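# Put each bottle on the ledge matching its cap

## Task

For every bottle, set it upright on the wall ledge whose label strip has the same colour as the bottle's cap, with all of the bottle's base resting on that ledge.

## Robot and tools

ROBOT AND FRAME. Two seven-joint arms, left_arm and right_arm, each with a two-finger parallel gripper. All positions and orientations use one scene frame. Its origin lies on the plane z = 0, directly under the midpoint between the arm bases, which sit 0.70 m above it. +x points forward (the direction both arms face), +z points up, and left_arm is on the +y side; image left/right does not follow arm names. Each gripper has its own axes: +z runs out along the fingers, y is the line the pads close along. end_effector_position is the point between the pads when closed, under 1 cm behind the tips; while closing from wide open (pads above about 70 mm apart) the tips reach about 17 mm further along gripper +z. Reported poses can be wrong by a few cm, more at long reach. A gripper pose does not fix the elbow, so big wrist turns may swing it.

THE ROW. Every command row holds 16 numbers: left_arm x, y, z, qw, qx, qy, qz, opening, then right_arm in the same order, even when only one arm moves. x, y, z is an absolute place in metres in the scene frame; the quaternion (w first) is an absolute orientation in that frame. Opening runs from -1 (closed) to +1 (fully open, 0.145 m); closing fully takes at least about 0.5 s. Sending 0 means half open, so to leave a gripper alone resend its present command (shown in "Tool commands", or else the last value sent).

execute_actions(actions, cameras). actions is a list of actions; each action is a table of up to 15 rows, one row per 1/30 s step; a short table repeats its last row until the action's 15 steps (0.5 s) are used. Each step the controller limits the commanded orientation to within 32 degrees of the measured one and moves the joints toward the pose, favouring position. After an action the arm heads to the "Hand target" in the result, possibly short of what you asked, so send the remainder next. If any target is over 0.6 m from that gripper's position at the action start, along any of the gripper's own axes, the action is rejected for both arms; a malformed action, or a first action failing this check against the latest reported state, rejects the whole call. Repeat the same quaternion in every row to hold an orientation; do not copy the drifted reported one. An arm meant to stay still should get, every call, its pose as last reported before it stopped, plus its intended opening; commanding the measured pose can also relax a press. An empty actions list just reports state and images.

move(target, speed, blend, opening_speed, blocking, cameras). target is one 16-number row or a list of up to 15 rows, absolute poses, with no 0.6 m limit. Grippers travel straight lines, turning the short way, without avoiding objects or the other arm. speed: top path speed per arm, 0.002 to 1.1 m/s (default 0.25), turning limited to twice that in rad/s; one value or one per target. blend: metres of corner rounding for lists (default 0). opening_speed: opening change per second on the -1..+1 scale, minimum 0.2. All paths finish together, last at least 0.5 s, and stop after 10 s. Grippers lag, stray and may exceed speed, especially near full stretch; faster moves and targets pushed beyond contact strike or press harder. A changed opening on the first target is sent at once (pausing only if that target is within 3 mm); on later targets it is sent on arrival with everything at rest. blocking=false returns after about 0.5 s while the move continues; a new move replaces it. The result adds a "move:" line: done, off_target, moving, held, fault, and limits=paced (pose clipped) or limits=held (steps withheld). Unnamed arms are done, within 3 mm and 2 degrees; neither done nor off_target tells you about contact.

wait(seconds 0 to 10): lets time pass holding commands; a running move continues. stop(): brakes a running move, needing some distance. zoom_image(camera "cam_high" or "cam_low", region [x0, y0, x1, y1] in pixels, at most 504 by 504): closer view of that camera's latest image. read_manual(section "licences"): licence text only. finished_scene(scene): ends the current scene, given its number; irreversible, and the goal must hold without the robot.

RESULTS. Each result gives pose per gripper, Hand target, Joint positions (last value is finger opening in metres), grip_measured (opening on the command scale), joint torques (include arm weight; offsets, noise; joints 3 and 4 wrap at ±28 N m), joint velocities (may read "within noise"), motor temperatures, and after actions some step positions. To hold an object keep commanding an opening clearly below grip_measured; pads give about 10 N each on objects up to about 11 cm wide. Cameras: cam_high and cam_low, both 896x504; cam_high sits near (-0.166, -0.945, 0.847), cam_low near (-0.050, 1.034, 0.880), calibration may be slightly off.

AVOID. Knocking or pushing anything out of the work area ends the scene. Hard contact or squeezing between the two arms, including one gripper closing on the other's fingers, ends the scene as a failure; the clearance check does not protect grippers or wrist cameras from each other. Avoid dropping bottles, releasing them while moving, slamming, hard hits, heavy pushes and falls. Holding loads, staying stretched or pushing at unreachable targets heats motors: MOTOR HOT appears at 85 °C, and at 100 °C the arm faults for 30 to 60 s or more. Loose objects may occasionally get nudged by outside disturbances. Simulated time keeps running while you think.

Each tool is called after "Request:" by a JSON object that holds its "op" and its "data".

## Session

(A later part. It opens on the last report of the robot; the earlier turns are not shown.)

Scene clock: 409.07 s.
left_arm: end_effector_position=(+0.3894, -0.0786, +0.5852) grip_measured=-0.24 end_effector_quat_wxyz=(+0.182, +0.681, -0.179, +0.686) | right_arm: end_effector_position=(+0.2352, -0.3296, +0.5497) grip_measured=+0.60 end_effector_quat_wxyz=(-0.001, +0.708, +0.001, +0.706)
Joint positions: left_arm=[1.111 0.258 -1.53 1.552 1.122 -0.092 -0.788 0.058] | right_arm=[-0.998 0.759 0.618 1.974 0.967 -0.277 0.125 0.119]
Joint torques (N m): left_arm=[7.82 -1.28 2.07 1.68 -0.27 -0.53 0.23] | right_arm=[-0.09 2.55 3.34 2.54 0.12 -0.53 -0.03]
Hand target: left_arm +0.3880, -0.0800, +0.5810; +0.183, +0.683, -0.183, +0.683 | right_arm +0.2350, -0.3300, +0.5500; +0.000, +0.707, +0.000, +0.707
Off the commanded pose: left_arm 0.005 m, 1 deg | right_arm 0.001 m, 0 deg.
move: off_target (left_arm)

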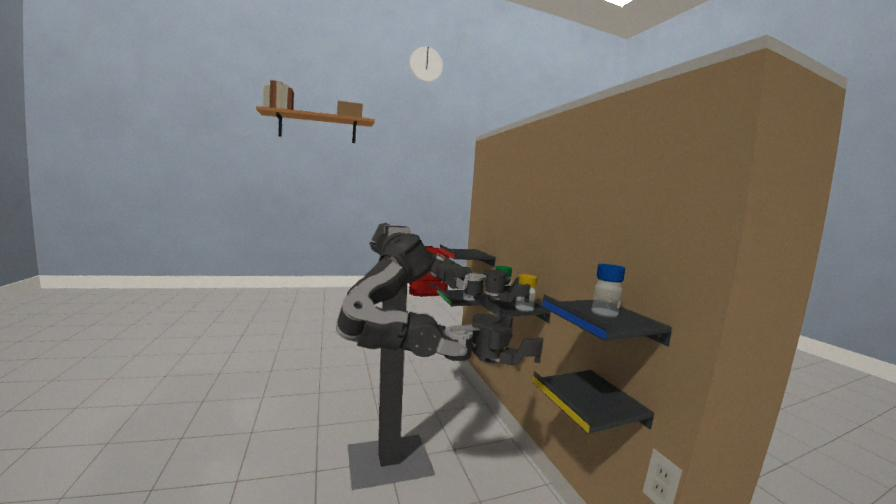

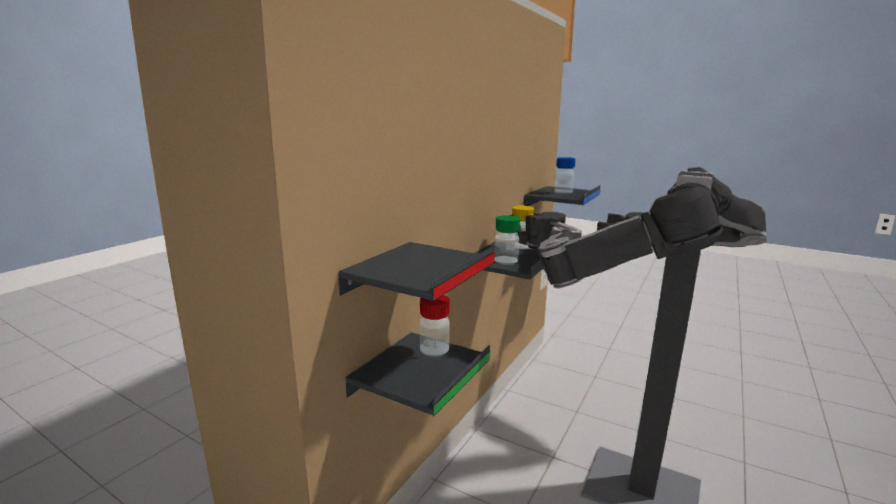

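Request:
{"op": "move", "data": {"target": [[0.388, -0.08, 0.584, 0.183, 0.683, -0.183, 0.683, 0.1, 0.235, -0.33, 0.55, 0, 0.7071, 0, 0.7071, 0.6]], "opening_speed": 1.0, "cameras": []}}

Request:
{"op": "move", "data": {"target": [[0.315, -0.038, 0.592, 0.183, 0.683, -0.183, 0.683, 0.1, 0.235, -0.30, 0.57, 0, 0.7071, 0, 0.7071, 0.6],[0.28, 0.08, 0.60, 0.129, 0.695, -0.129, 0.695, 0.1, 0.235, -0.30, 0.57, 0, 0.7071, 0, 0.7071, 0.6],[0.27, 0.2, 0.55, 0, 0.7071, 0, 0.7071, 0.1, 0.24, -0.25, 0.585, 0, 0.7071, 0, 0.7071, 0.6]], "speed": [0.1,0.2,0.2], "blend": [0.01,0.03,0]}}

Request:
{"op": "zoom_image", "data": {"camera": "cam_high", "region": [460, 230, 620, 350]}}

Request:
{"op": "zoom_image", "data": {"camera": "cam_low", "region": [470, 180, 620, 300]}}

Scene clock: 425.87 s.
left_arm: end_effector_position=(+0.3892, -0.0788, +0.5848) grip_measured=+0.10 end_effector_quat_wxyz=(+0.182, +0.682, -0.180, +0.685) | right_arm: end_effector_position=(+0.2352, -0.3296, +0.5497) grip_measured=+0.60 end_effector_quat_wxyz=(-0.001, +0.708, +0.001, +0.706)
Joint positions: left_arm=[1.112 0.258 -1.53 1.553 1.126 -0.088 -0.788 0.083] | right_arm=[-0.998 0.759 0.618 1.974 0.967 -0.277 0.125 0.119]
Joint torques (N m): left_arm=[9.19 -1.02 2.82 2.92 -0.18 -0.4 0.16] | right_arm=[-0.09 2.84 3.32 2.61 0.14 -0.53 -0.04]
Hand target: left_arm +0.3880, -0.0800, +0.5841; +0.183, +0.683, -0.183, +0.683 | right_arm +0.2350, -0.3300, +0.5500; +0.000, +0.707, +0.000, +0.707
Off the commanded pose: left_arm 0.002 m, 0 deg | right_arm 0.001 m, 0 deg.
move: done
No camera images: "cameras" was empty.

Scene clock: 428.63 s.
left_arm: end_effector_position=(+0.2701, +0.1990, +0.5509) grip_measured=+0.10 end_effector_quat_wxyz=(+0.002, +0.707, -0.001, +0.708) | right_arm: end_effector_position=(+0.2400, -0.2502, +0.5863) grip_measured=+0.60 end_effector_quat_wxyz=(-0.001, +0.705, +0.000, +0.709)
Joint positions: left_arm=[0.624 1.36 -1.563 2.257 0.751 -0.527 -1.125 0.083] | right_arm=[-0.969 0.763 0.48 2.359 0.819 -0.104 -0.257 0.119]
Joint torques (N m): left_arm=[3.02 3.55 1.52 2.8 -0.34 -0.4 -0.01] | right_arm=[0.09 2.7 1.47 3.11 -0.1 -0.33 -0.13]
Hand target: left_arm +0.2700, +0.2000, +0.5500; +0.000, +0.707, +0.000, +0.707 | right_arm +0.2400, -0.2499, +0.5850; +0.000, +0.707, +0.000, +0.707
Off the commanded pose: left_arm 0.001 m, 0 deg | right_arm 0.001 m, 0 deg.
move: done

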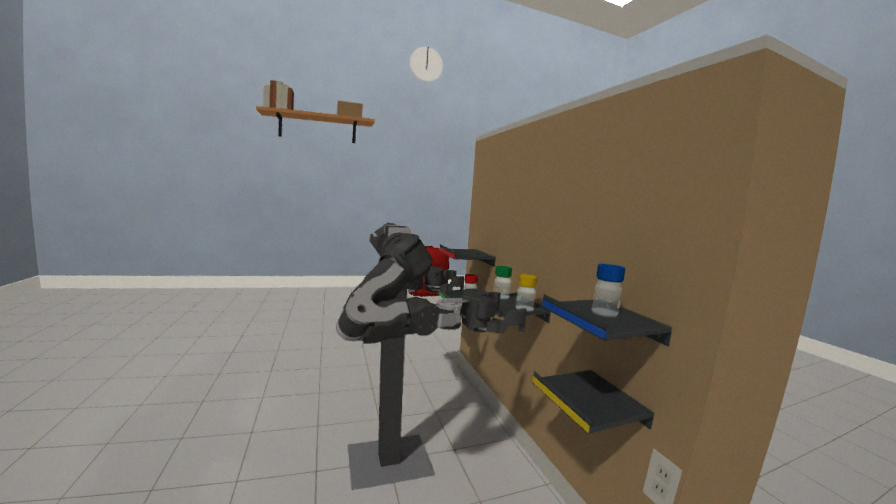

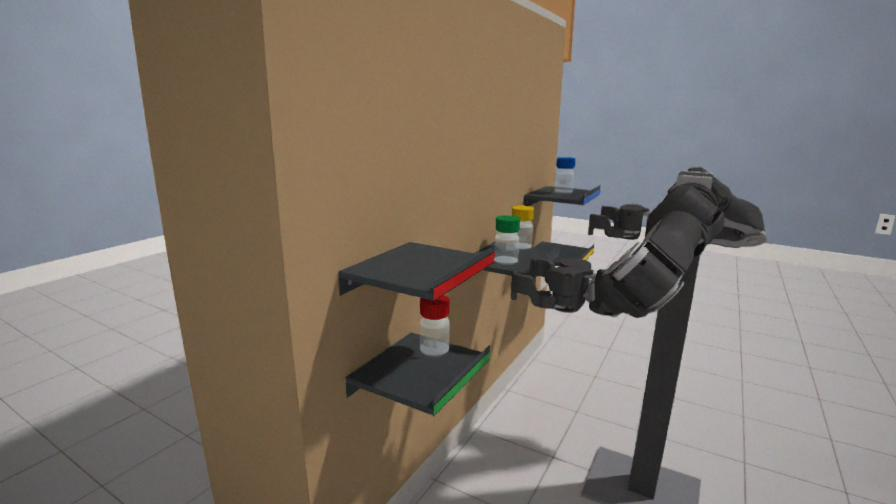

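Scaled by 3.150 from the camera's 896x504 image, which has a finer 1280x720 frame.

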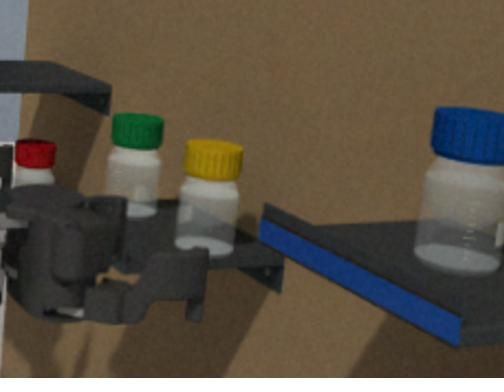

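Scaled by 3.360 from the camera's 896x504 image, which has a finer 1280x720 frame.

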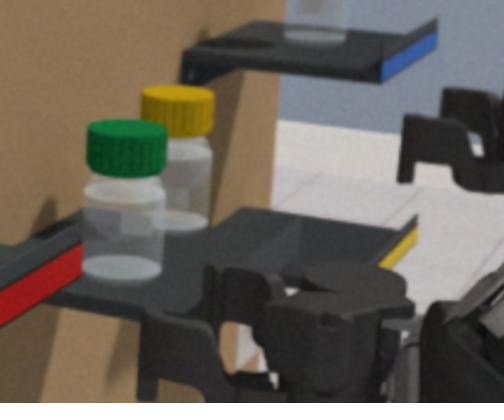

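Request:
{"op": "move", "data": {"target": [[0.27, 0.30, 0.52, 0, 0.7071, 0, 0.7071, 0.6, 0.27, -0.19, 0.60, -0.062, 0.704, 0.062, 0.704, 0.6],[0.285, 0.346, 0.51, 0, 0.7071, 0, 0.7071, 1, 0.308, -0.110, 0.592, -0.123, 0.696, 0.123, 0.696, 0.6]], "speed": 0.2}}

Request:
{"op": "zoom_image", "data": {"camera": "cam_high", "region": [460, 230, 620, 350]}}

Request:
{"op": "zoom_image", "data": {"camera": "cam_low", "region": [420, 180, 620, 380]}}

Scene clock: 447.73 s.
left_arm: end_effector_position=(+0.2856, +0.3464, +0.5114) grip_measured=+1.00 end_effector_quat_wxyz=(-0.013, +0.750, -0.002, +0.661) | right_arm: end_effector_position=(+0.3078, -0.1098, +0.5940) grip_measured=+0.60 end_effector_quat_wxyz=(-0.125, +0.694, +0.122, +0.699)
Joint positions: left_arm=[0.636 1.606 -1.563 1.744 1.403 -0.788 -0.233 0.145] | right_arm=[0.015 0.799 -0.415 2.258 0.748 0.223 -0.41 0.119]
Joint torques (N m): left_arm=[3.55 5.6 1.44 0.53 0.1 -0.62 0.23] | right_arm=[2.65 2.7 1.77 2.81 -0.15 -0.3 -0.07]
Hand target: left_arm +0.2853, +0.3460, +0.5102; -0.011, +0.751, -0.003, +0.660 | right_arm +0.3080, -0.1100, +0.5921; -0.123, +0.696, +0.123, +0.696
Off the commanded pose: left_arm 0.002 m, 7 deg | right_arm 0.002 m, 0 deg.
joint read past its limit (left arm) — joint 6 (wrist pitch), lower limit.
joint sent to its limit (left arm) — joint 3 (upper arm roll), lower limit; joint 6 (wrist pitch), lower limit. The joint targets are off in orientation, not in position.
move: off_target (left_arm); target 2's new opening was sent with left_arm's hand 0.001 m and 7 deg from that target

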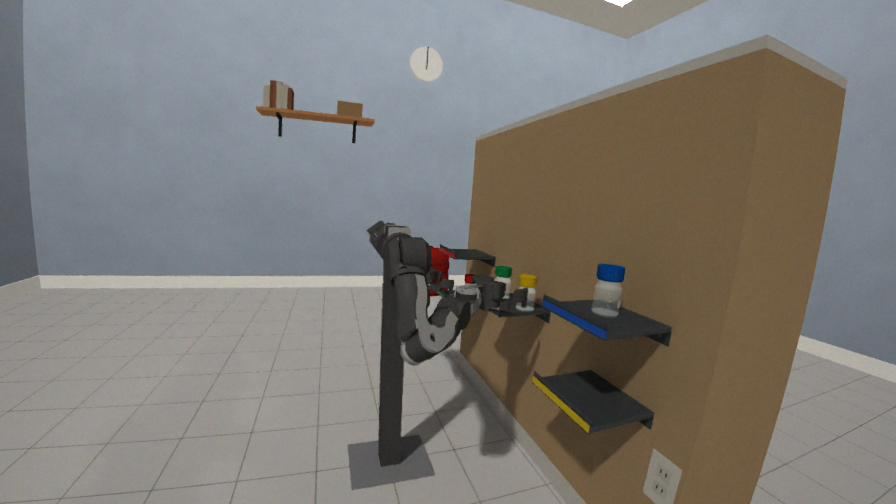

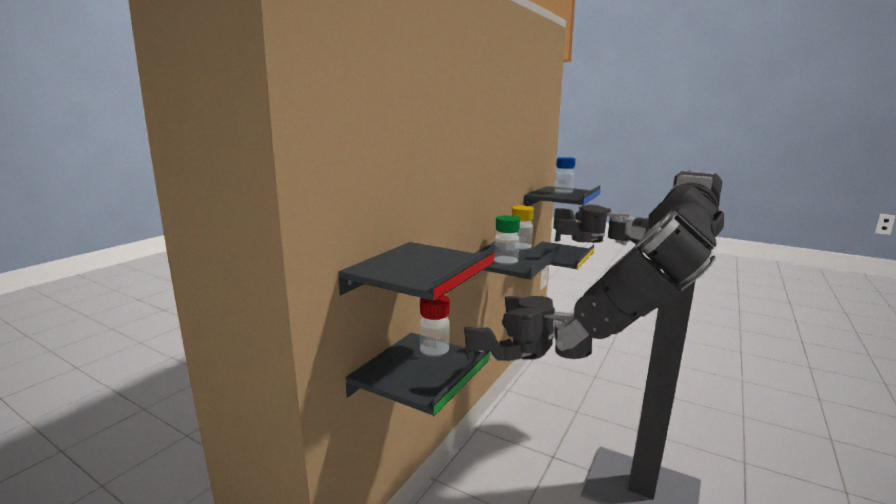

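Scaled by 3.150 from the camera's 896x504 image, which has a finer 1280x720 frame.

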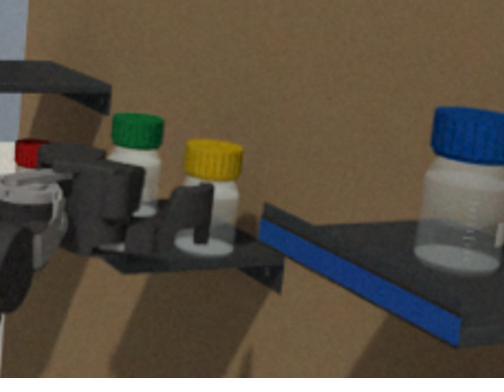

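Scaled by 2.520 from the camera's 896x504 image, which has a finer 1280x720 frame.

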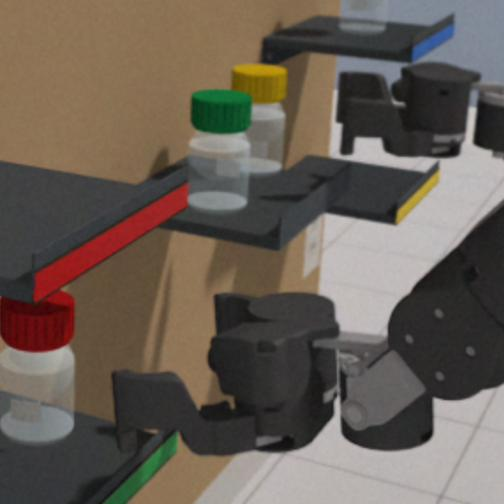

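Request:
{"op": "move", "data": {"target": [[0.27, 0.24, 0.50, 0, 0.793, 0, 0.609, 0.6, 0.345, -0.0958, 0.588, -0.123, 0.696, 0.123, 0.696, 0.6],[0.31, 0.20, 0.38, 0, 0.906, 0, 0.423, 0.6, 0.381, -0.0827, 0.587, -0.123, 0.696, 0.123, 0.696, 0.6]], "speed": 0.15}}

Request:
{"op": "zoom_image", "data": {"camera": "cam_high", "region": [460, 230, 620, 350]}}

Request:
{"op": "zoom_image", "data": {"camera": "cam_low", "region": [480, 180, 600, 280]}}

Scene clock: 481.33 s.
left_arm: end_effector_position=(+0.3099, +0.1997, +0.3807) grip_measured=+0.60 end_effector_quat_wxyz=(+0.000, +0.905, +0.001, +0.425) | right_arm: end_effector_position=(+0.3813, -0.0845, +0.5888) grip_measured=+0.60 end_effector_quat_wxyz=(-0.122, +0.695, +0.119, +0.699)
Joint positions: left_arm=[0.713 1.009 -1.563 1.716 1.466 -0.118 -0.714 0.119] | right_arm=[0.402 0.594 -0.614 1.907 0.737 0.27 -0.379 0.119]
Joint torques (N m): left_arm=[6.08 3.02 2.17 2.02 -0.1 -0.32 0.26] | right_arm=[5.1 1.31 1.73 2.78 -0.12 -0.35 0.16]
Hand target: left_arm +0.3100, +0.1999, +0.3800; +0.000, +0.906, +0.000, +0.423 | right_arm +0.3809, -0.0827, +0.5870; -0.123, +0.696, +0.123, +0.696
Off the commanded pose: left_arm 0.001 m, 0 deg | right_arm 0.003 m, 1 deg.
move: done

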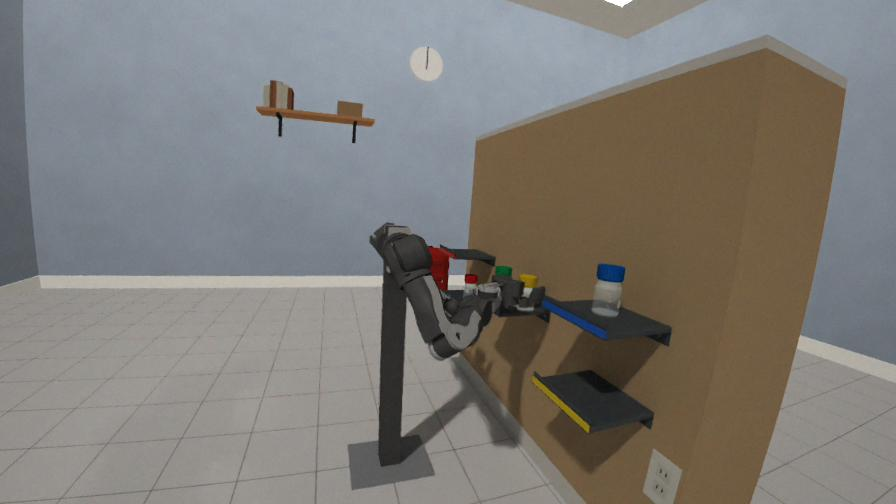

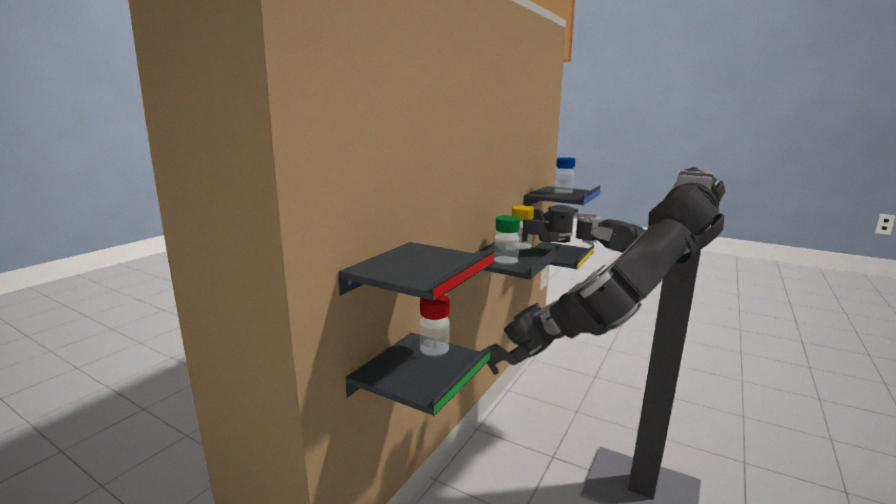

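Scaled by 3.150 from the camera's 896x504 image, which has a finer 1280x720 frame.

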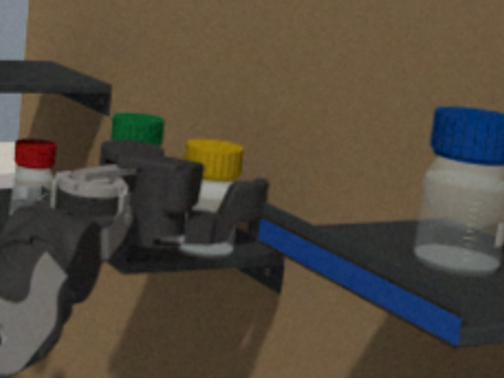

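Scaled by 4.200 from the camera's 896x504 image, which has a finer 1280x720 frame.

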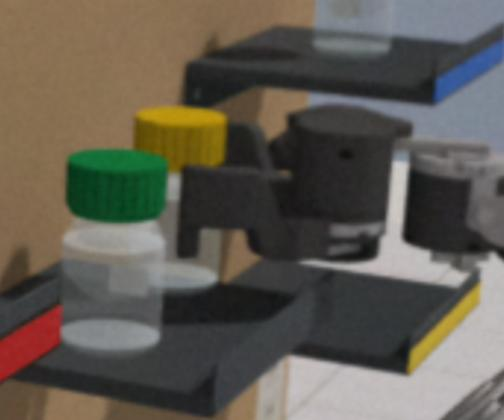

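Request:
{"op": "move", "data": {"target": [[0.31, 0.20, 0.38, 0.179, 0.821, 0.383, 0.383, 0.6, 0.381, -0.0827, 0.587, -0.123, 0.696, 0.123, 0.696, -0.6]], "speed": 0.4, "opening_speed": 1.2}}

Request:
{"op": "zoom_image", "data": {"camera": "cam_low", "region": [480, 180, 600, 280]}}

Scene clock: 504.07 s.
left_arm: end_effector_position=(+0.3110, +0.2002, +0.3820) grip_measured=+0.60 end_effector_quat_wxyz=(+0.178, +0.820, +0.382, +0.386) | right_arm: end_effector_position=(+0.3813, -0.0845, +0.5890) grip_measured=-0.24 end_effector_quat_wxyz=(-0.122, +0.695, +0.119, +0.699)
Joint positions: left_arm=[-0.071 0.612 -0.356 1.716 1.584 0.025 -0.643 0.119] | right_arm=[0.403 0.594 -0.614 1.907 0.737 0.27 -0.379 0.058]
Joint torques (N m): left_arm=[3.52 2.47 1.85 3.9 0 -0.19 0.5] | right_arm=[5 1.25 1.84 2.76 -0.15 -0.36 0.15]
Hand target: left_arm +0.3099, +0.2000, +0.3800; +0.179, +0.821, +0.383, +0.383 | right_arm +0.3810, -0.0827, +0.5872; -0.123, +0.696, +0.123, +0.697
Off the commanded pose: left_arm 0.002 m, 0 deg | right_arm 0.003 m, 1 deg.
joint sent to its limit (left arm) — joint 5 (forearm roll), upper limit. The joint targets still meet the commanded pose.
move: done

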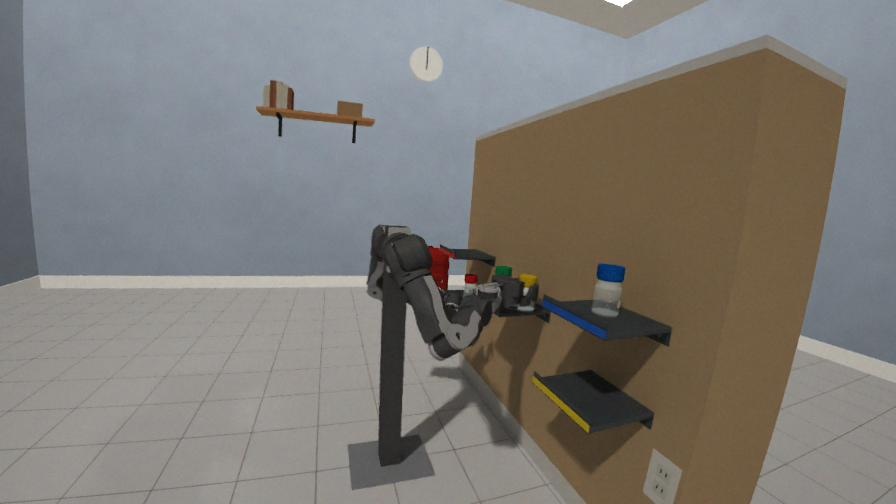

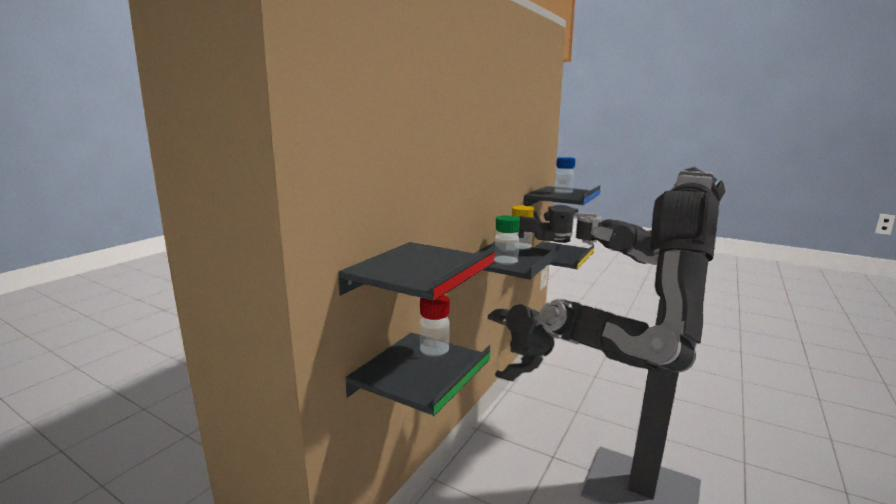

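Scaled by 4.200 from the camera's 896x504 image, which has a finer 1280x720 frame.

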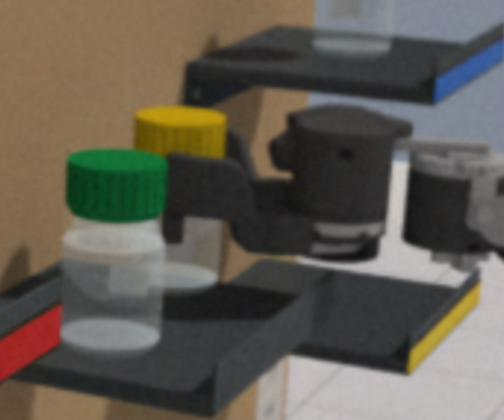

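Request:
{"op": "move", "data": {"target": [[0.28, 0.22, 0.42, 0, 0.793, 0, 0.609, 0.6, 0.381, -0.0827, 0.615, -0.123, 0.696, 0.123, 0.696, -0.75],[0.265, 0.30, 0.48, 0, 0.7071, 0, 0.7071, 0.8, 0.30, -0.114, 0.618, -0.123, 0.696, 0.123, 0.696, -0.75],[0.28, 0.346, 0.505, 0, 0.7071, 0, 0.7071, 0.8, 0.255, -0.22, 0.60, 0, 0.7071, 0, 0.7071, -0.75]], "speed": [0.1,0.15,0.2]}}

Request:
{"op": "zoom_image", "data": {"camera": "cam_low", "region": [420, 180, 620, 380]}}

Scene clock: 528.30 s.
left_arm: end_effector_position=(+0.2804, +0.3462, +0.5054) grip_measured=+0.80 end_effector_quat_wxyz=(-0.001, +0.707, +0.001, +0.708) | right_arm: end_effector_position=(+0.2551, -0.2199, +0.5958) grip_measured=-0.24 end_effector_quat_wxyz=(-0.001, +0.713, +0.000, +0.702)
Joint positions: left_arm=[-0.726 1.329 -0.081 1.653 1.23 -0.781 -0.144 0.132] | right_arm=[-0.747 0.815 0.28 2.44 0.787 0.071 -0.448 0.058]
Joint torques (N m): left_arm=[1.94 5.79 2.41 1.33 0.12 -0.69 0.24] | right_arm=[0.62 2.68 3.66 3.51 -0.35 -0.76 0.16]
Hand target: left_arm +0.2800, +0.3461, +0.5051; +0.000, +0.707, +0.000, +0.707 | right_arm +0.2553, -0.2200, +0.5998; -0.001, +0.706, +0.001, +0.708
Off the commanded pose: left_arm 0.001 m, 0 deg | right_arm 0.004 m, 1 deg.
joint sent to its limit (right arm) — joint 4 (elbow), upper limit, where the elbow is as bent as it goes. The joint targets still meet the commanded pose.
move: off_target (right_arm)

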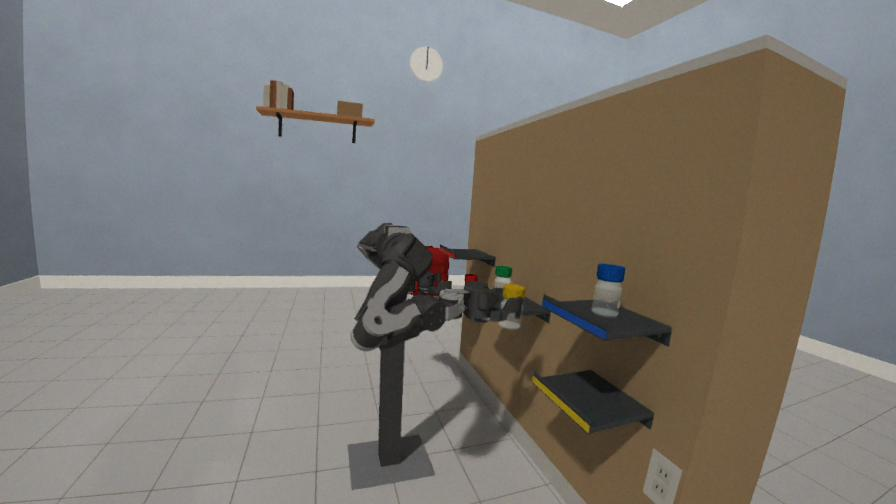

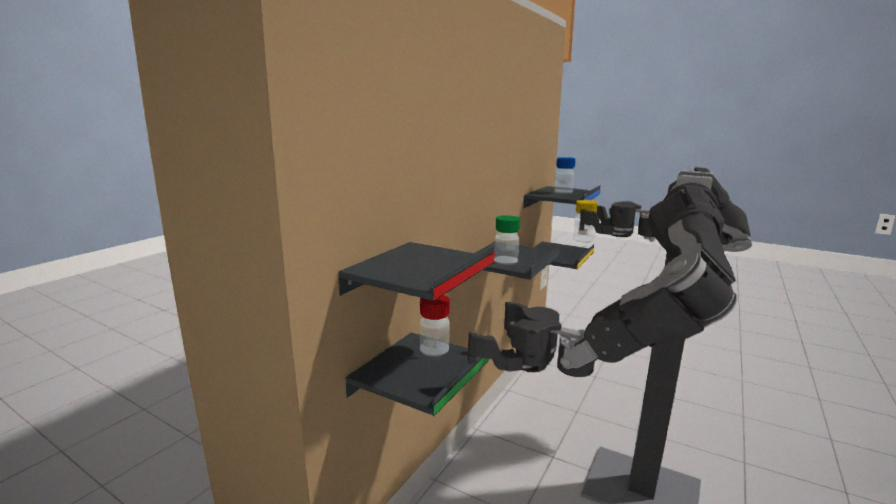

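Scaled by 2.520 from the camera's 896x504 image, which has a finer 1280x720 frame.

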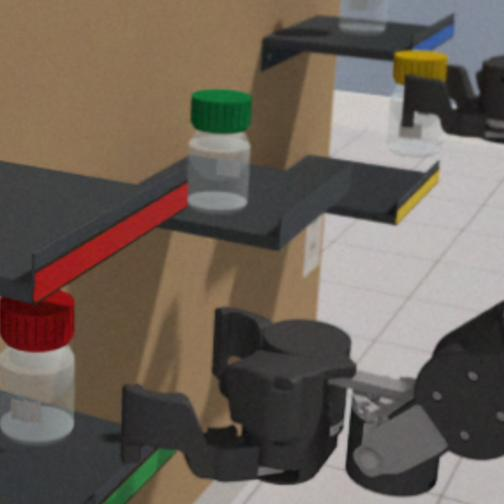

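Request:
{"op": "move", "data": {"target": [[0.30, 0.346, 0.49, 0, 0.7071, 0, 0.7071, 0.8, 0.235, -0.36, 0.56, 0, 0.7071, 0, 0.7071, -0.75],[0.383, 0.346, 0.488, 0, 0.7071, 0, 0.7071, 0.8, 0.27, -0.40, 0.525, 0, 0.7071, 0, 0.7071, -0.75],[0.383, 0.346, 0.488, 0, 0.7071, 0, 0.7071, 0.8, 0.37, -0.405, 0.52, 0, 0.7071, 0, 0.7071, -0.75]], "speed": [0.2,0.12,0.15]}}

Request:
{"op": "zoom_image", "data": {"camera": "cam_low", "region": [380, 270, 540, 400]}}

Request:
{"op": "zoom_image", "data": {"camera": "cam_high", "region": [500, 310, 660, 440]}}

Scene clock: 542.50 s.
left_arm: end_effector_position=(+0.3839, +0.3470, +0.4918) grip_measured=+0.80 end_effector_quat_wxyz=(-0.002, +0.703, +0.002, +0.711) | right_arm: end_effector_position=(+0.3698, -0.4061, +0.5197) grip_measured=-0.24 end_effector_quat_wxyz=(+0.002, +0.709, -0.001, +0.706)
Joint positions: left_arm=[0.194 0.988 -0.51 1.212 1.089 -0.43 0.041 0.132] | right_arm=[0.07 0.908 0.027 1.113 0.922 -0.188 0.374 0.058]
Joint torques (N m): left_arm=[5.21 6.26 1.81 1.94 0.13 -0.53 0.23] | right_arm=[3.92 7.29 3.28 2.81 0.42 -0.51 0.19]
Hand target: left_arm +0.3830, +0.3460, +0.4880; +0.000, +0.707, +0.000, +0.707 | right_arm +0.3700, -0.4049, +0.5200; +0.000, +0.707, +0.000, +0.707
Off the commanded pose: left_arm 0.004 m, 1 deg | right_arm 0.001 m, 0 deg.
move: off_target (left_arm)

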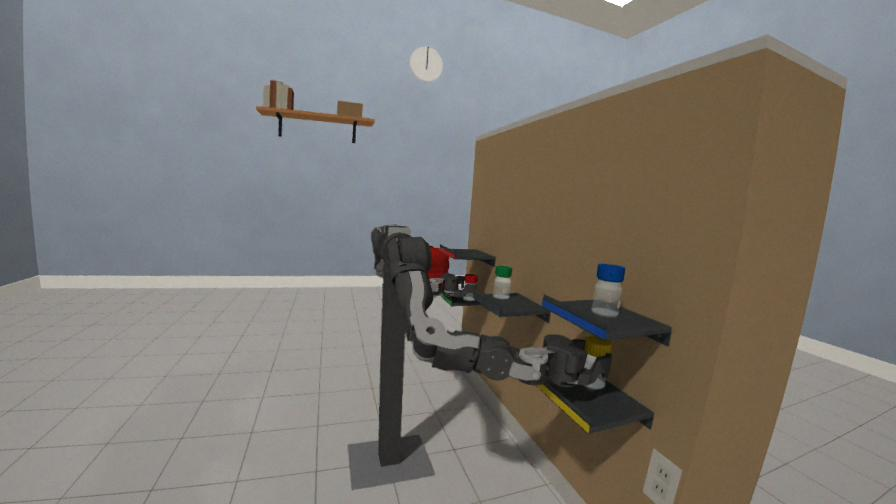

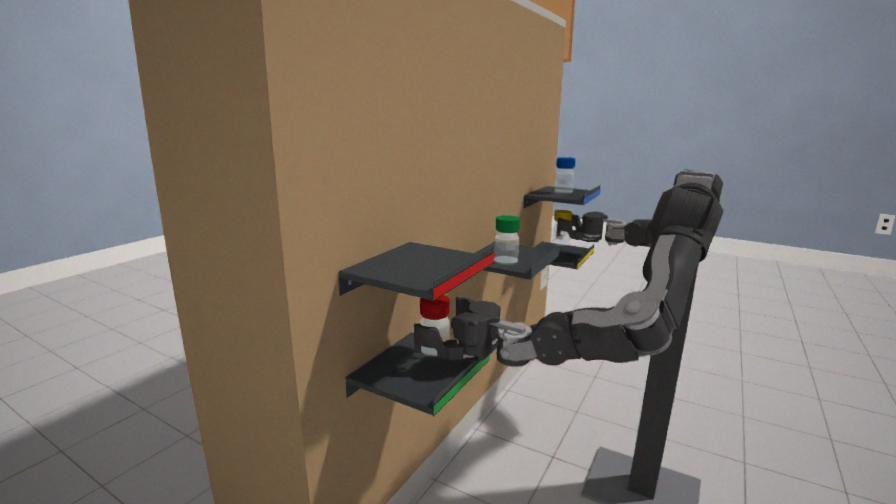

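Scaled by 3.150 from the camera's 896x504 image, which has a finer 1280x720 frame.

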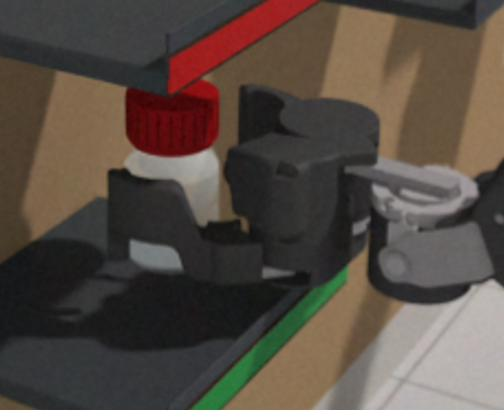

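Scaled by 3.150 from the camera's 896x504 image, which has a finer 1280x720 frame.

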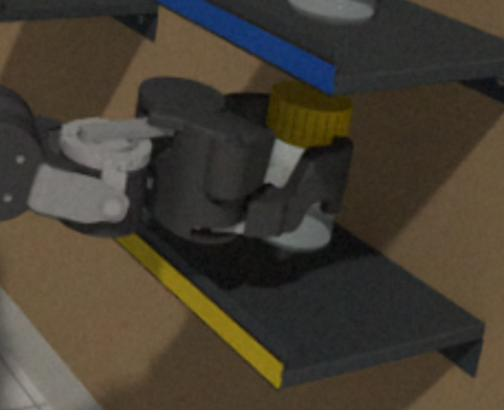

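Request:
{"op": "move", "data": {"target": [[0.383, 0.346, 0.488, 0, 0.7071, 0, 0.7071, -0.6, 0.37, -0.405, 0.50, 0, 0.7071, 0, 0.7071, -0.75]], "speed": 0.05, "opening_speed": 1.2, "cameras": []}}

Request:
{"op": "move", "data": {"target": [[0.383, 0.346, 0.488, 0, 0.7071, 0, 0.7071, -0.6, 0.37, -0.405, 0.493, 0, 0.7071, 0, 0.7071, -0.75]], "speed": 0.03}}

Request:
{"op": "zoom_image", "data": {"camera": "cam_low", "region": [380, 270, 540, 400]}}

Request:
{"op": "zoom_image", "data": {"camera": "cam_high", "region": [500, 310, 660, 440]}}

Scene clock: 554.93 s.
left_arm: end_effector_position=(+0.3839, +0.3469, +0.4917) grip_measured=-0.24 end_effector_quat_wxyz=(-0.001, +0.703, +0.002, +0.711) | right_arm: end_effector_position=(+0.3692, -0.4057, +0.4967) grip_measured=-0.24 end_effector_quat_wxyz=(+0.001, +0.713, -0.002, +0.701)
Joint positions: left_arm=[0.194 0.988 -0.51 1.211 1.089 -0.43 0.042 0.058] | right_arm=[0.104 0.849 0.016 1.022 0.87 -0.231 0.421 0.058]
Joint torques (N m): left_arm=[5.21 6.24 1.87 2.04 0.13 -0.54 0.19] | right_arm=[4.6 6.95 3.58 2.89 0.41 -0.73 0.16]
Hand target: left_arm +0.3830, +0.3459, +0.4880; +0.000, +0.707, +0.000, +0.707 | right_arm +0.3700, -0.4050, +0.5000; +0.000, +0.707, +0.000, +0.707
Off the commanded pose: left_arm 0.004 m, 1 deg | right_arm 0.003 m, 1 deg.
move: off_target (left_arm)
No camera images: "cameras" was empty.

Scene clock: 555.67 s.
left_arm: end_effector_position=(+0.3839, +0.3469, +0.4917) grip_measured=-0.24 end_effector_quat_wxyz=(-0.001, +0.703, +0.002, +0.711) | right_arm: end_effector_position=(+0.3694, -0.4062, +0.4916) grip_measured=-0.24 end_effector_quat_wxyz=(+0.002, +0.711, -0.002, +0.704)
Joint positions: left_arm=[0.194 0.988 -0.51 1.211 1.089 -0.43 0.042 0.058] | right_arm=[0.119 0.83 0.016 0.989 0.854 -0.253 0.437 0.058]
Joint torques (N m): left_arm=[5.21 6.24 1.85 2.04 0.13 -0.54 0.19] | right_arm=[4.5 6.79 2.88 2.63 0.39 -0.65 0.18]
Hand target: left_arm +0.3830, +0.3459, +0.4880; +0.000, +0.707, +0.000, +0.707 | right_arm +0.3700, -0.4050, +0.4930; +0.000, +0.707, +0.000, +0.707
Off the commanded pose: left_arm 0.004 m, 1 deg | right_arm 0.002 m, 1 deg.
move: off_target (left_arm)

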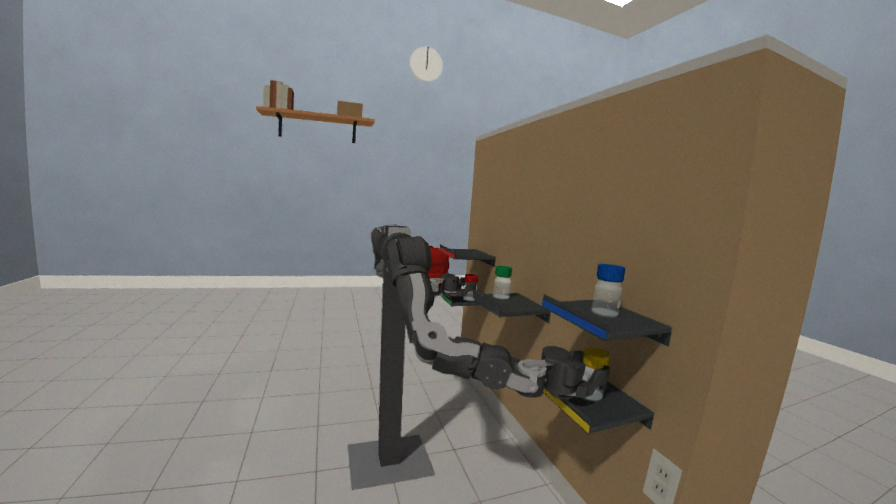

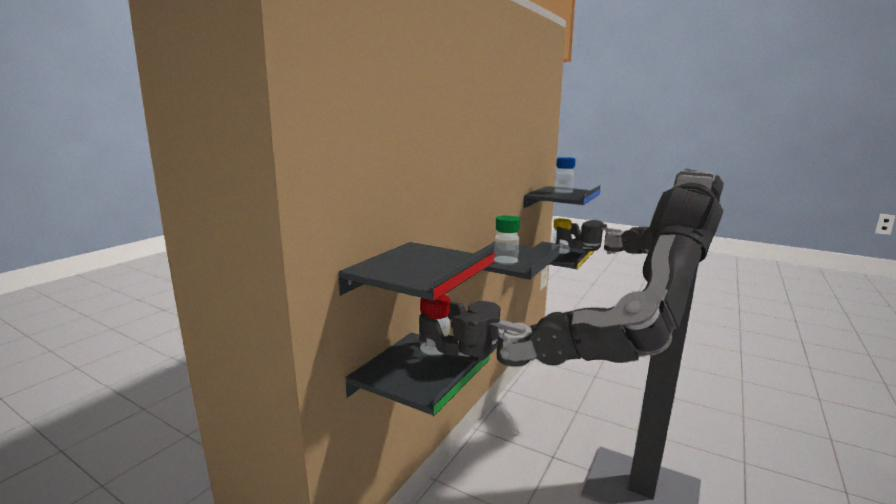

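Scaled by 3.150 from the camera's 896x504 image, which has a finer 1280x720 frame.

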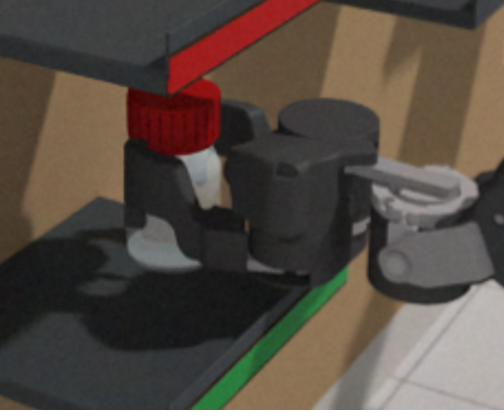

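Scaled by 3.150 from the camera's 896x504 image, which has a finer 1280x720 frame.

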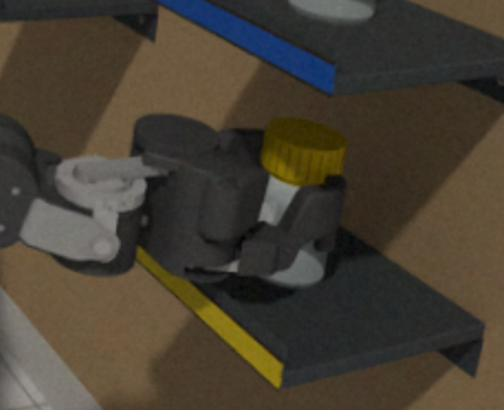

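Request:
{"op": "move", "data": {"target": [[0.383, 0.346, 0.505, 0, 0.7071, 0, 0.7071, -0.75, 0.37, -0.405, 0.489, 0, 0.7071, 0, 0.7071, -0.75],[0.383, 0.346, 0.51, 0, 0.7071, 0, 0.7071, -0.75, 0.37, -0.405, 0.487, 0, 0.7071, 0, 0.7071, -0.75]], "speed": 0.04}}

Request:
{"op": "zoom_image", "data": {"camera": "cam_low", "region": [380, 270, 540, 400]}}

Request:
{"op": "zoom_image", "data": {"camera": "cam_high", "region": [500, 310, 660, 440]}}

Scene clock: 569.70 s.
left_arm: end_effector_position=(+0.3830, +0.3449, +0.5078) grip_measured=-0.24 end_effector_quat_wxyz=(+0.002, +0.710, -0.002, +0.704) | right_arm: end_effector_position=(+0.3701, -0.4074, +0.4912) grip_measured=-0.24 end_effector_quat_wxyz=(+0.003, +0.704, -0.002, +0.711)
Joint positions: left_arm=[0.177 1.053 -0.495 1.301 1.122 -0.373 0.01 0.058] | right_arm=[0.135 0.818 0.015 0.961 0.85 -0.282 0.453 0.058]
Joint velocities: left_arm=[within noise] | right_arm=[0.099 -0.209 0.007 -0.007 -0.007 0.022 0.037 0]
Joint torques (N m): left_arm=[5.31 7.21 3.54 3.12 0.2 -0.81 -0.04] | right_arm=[3.78 6.47 1.35 2.28 0.28 -0.35 0.12]
Hand target: left_arm +0.3830, +0.3461, +0.5101; +0.000, +0.707, +0.000, +0.707 | right_arm +0.3699, -0.4051, +0.4870; +0.000, +0.707, +0.000, +0.707
Off the commanded pose: left_arm 0.002 m, 1 deg | right_arm 0.005 m, 1 deg.
move: off_target (right_arm)

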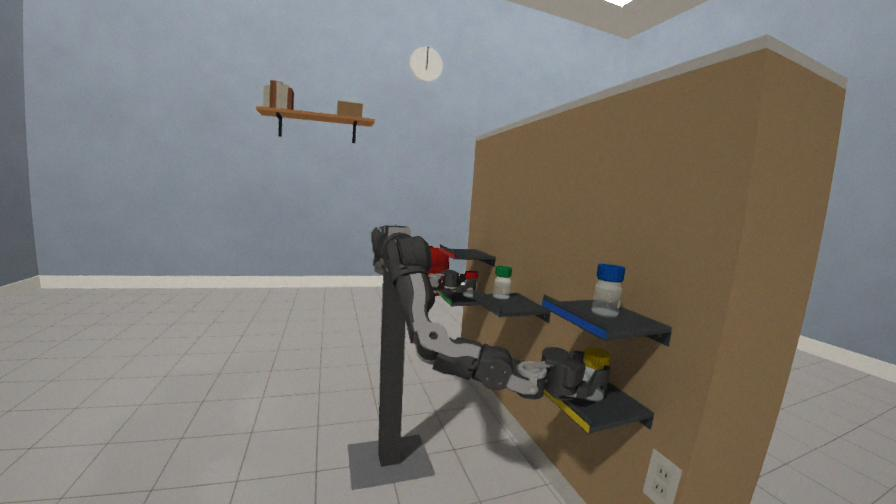

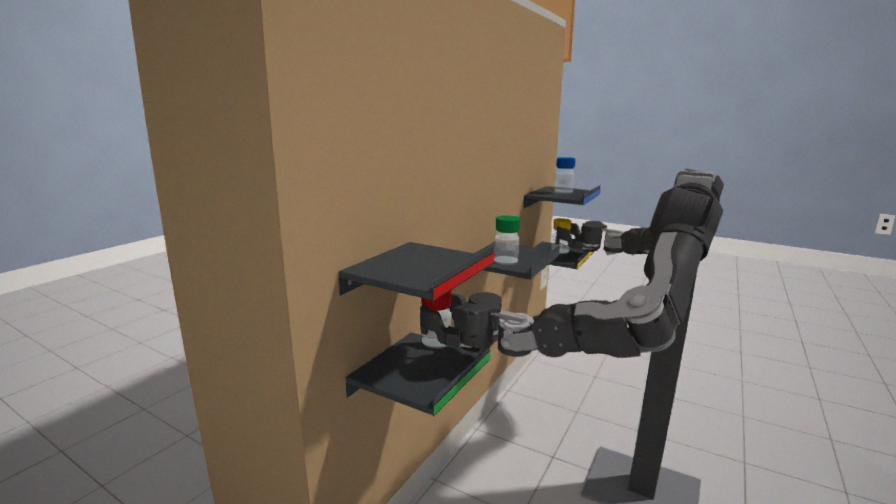

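Scaled by 3.150 from the camera's 896x504 image, which has a finer 1280x720 frame.

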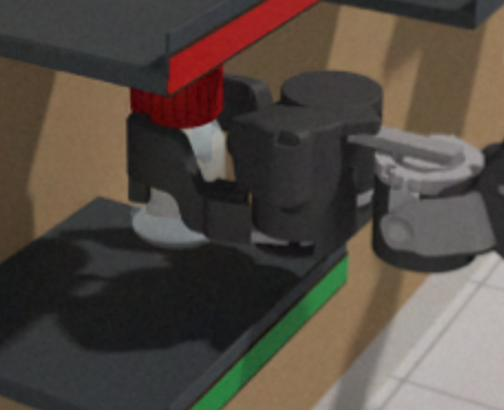

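Scaled by 3.150 from the camera's 896x504 image, which has a finer 1280x720 frame.

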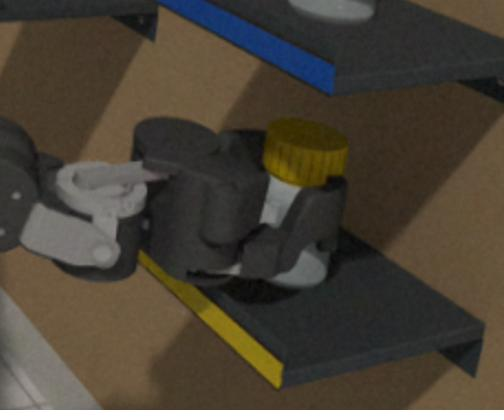

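Request:
{"op": "move", "data": {"target": [[0.30, 0.343, 0.525, 0, 0.7071, 0, 0.7071, -0.75, 0.37, -0.405, 0.489, 0, 0.7071, 0, 0.7071, 0.6],[0.245, 0.34, 0.54, 0, 0.7071, 0, 0.7071, -0.75, 0.37, -0.405, 0.489, 0, 0.7071, 0, 0.7071, 0.6]], "speed": 0.15, "opening_speed": 1.2}}

Request:
{"op": "zoom_image", "data": {"camera": "cam_high", "region": [500, 310, 660, 440]}}

Scene clock: 584.37 s.
left_arm: end_effector_position=(+0.2446, +0.3407, +0.5381) grip_measured=-0.24 end_effector_quat_wxyz=(-0.001, +0.710, +0.002, +0.704) | right_arm: end_effector_position=(+0.3701, -0.4064, +0.4909) grip_measured=+0.60 end_effector_quat_wxyz=(+0.001, +0.704, -0.001, +0.710)
Joint positions: left_arm=[-1.295 1.135 0.569 1.881 1.162 -0.648 -0.079 0.058] | right_arm=[0.133 0.818 0.015 0.964 0.85 -0.278 0.453 0.119]
Joint torques (N m): left_arm=[1.07 1.89 2.81 2.33 0.05 -0.81 0.19] | right_arm=[3.28 7.32 2.19 3.34 0.32 -0.24 -0.03]
Hand target: left_arm +0.2450, +0.3400, +0.5400; +0.000, +0.707, +0.000, +0.707 | right_arm +0.3700, -0.4051, +0.4890; +0.000, +0.707, +0.000, +0.707
Off the commanded pose: left_arm 0.002 m, 1 deg | right_arm 0.002 m, 0 deg.
move: done

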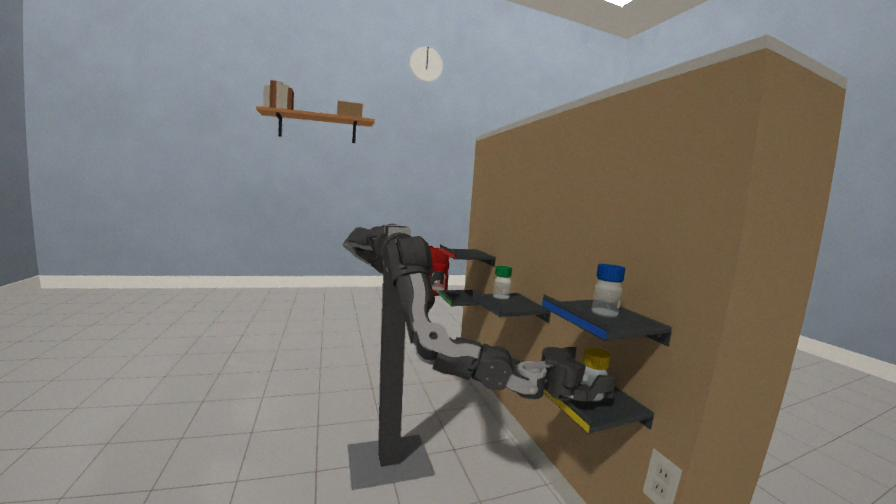

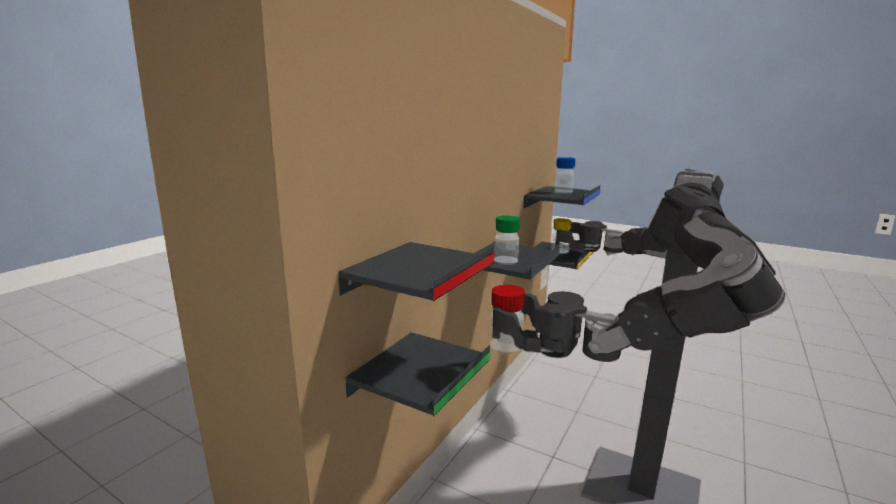

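Scaled by 3.150 from the camera's 896x504 image, which has a finer 1280x720 frame.

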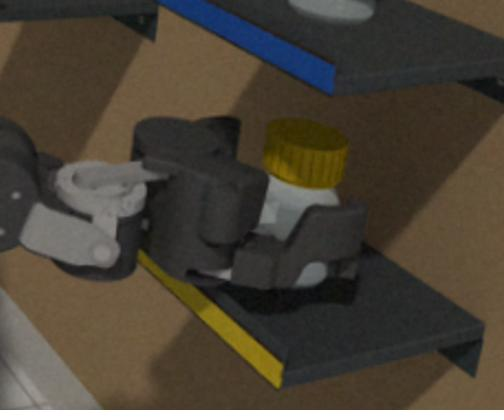

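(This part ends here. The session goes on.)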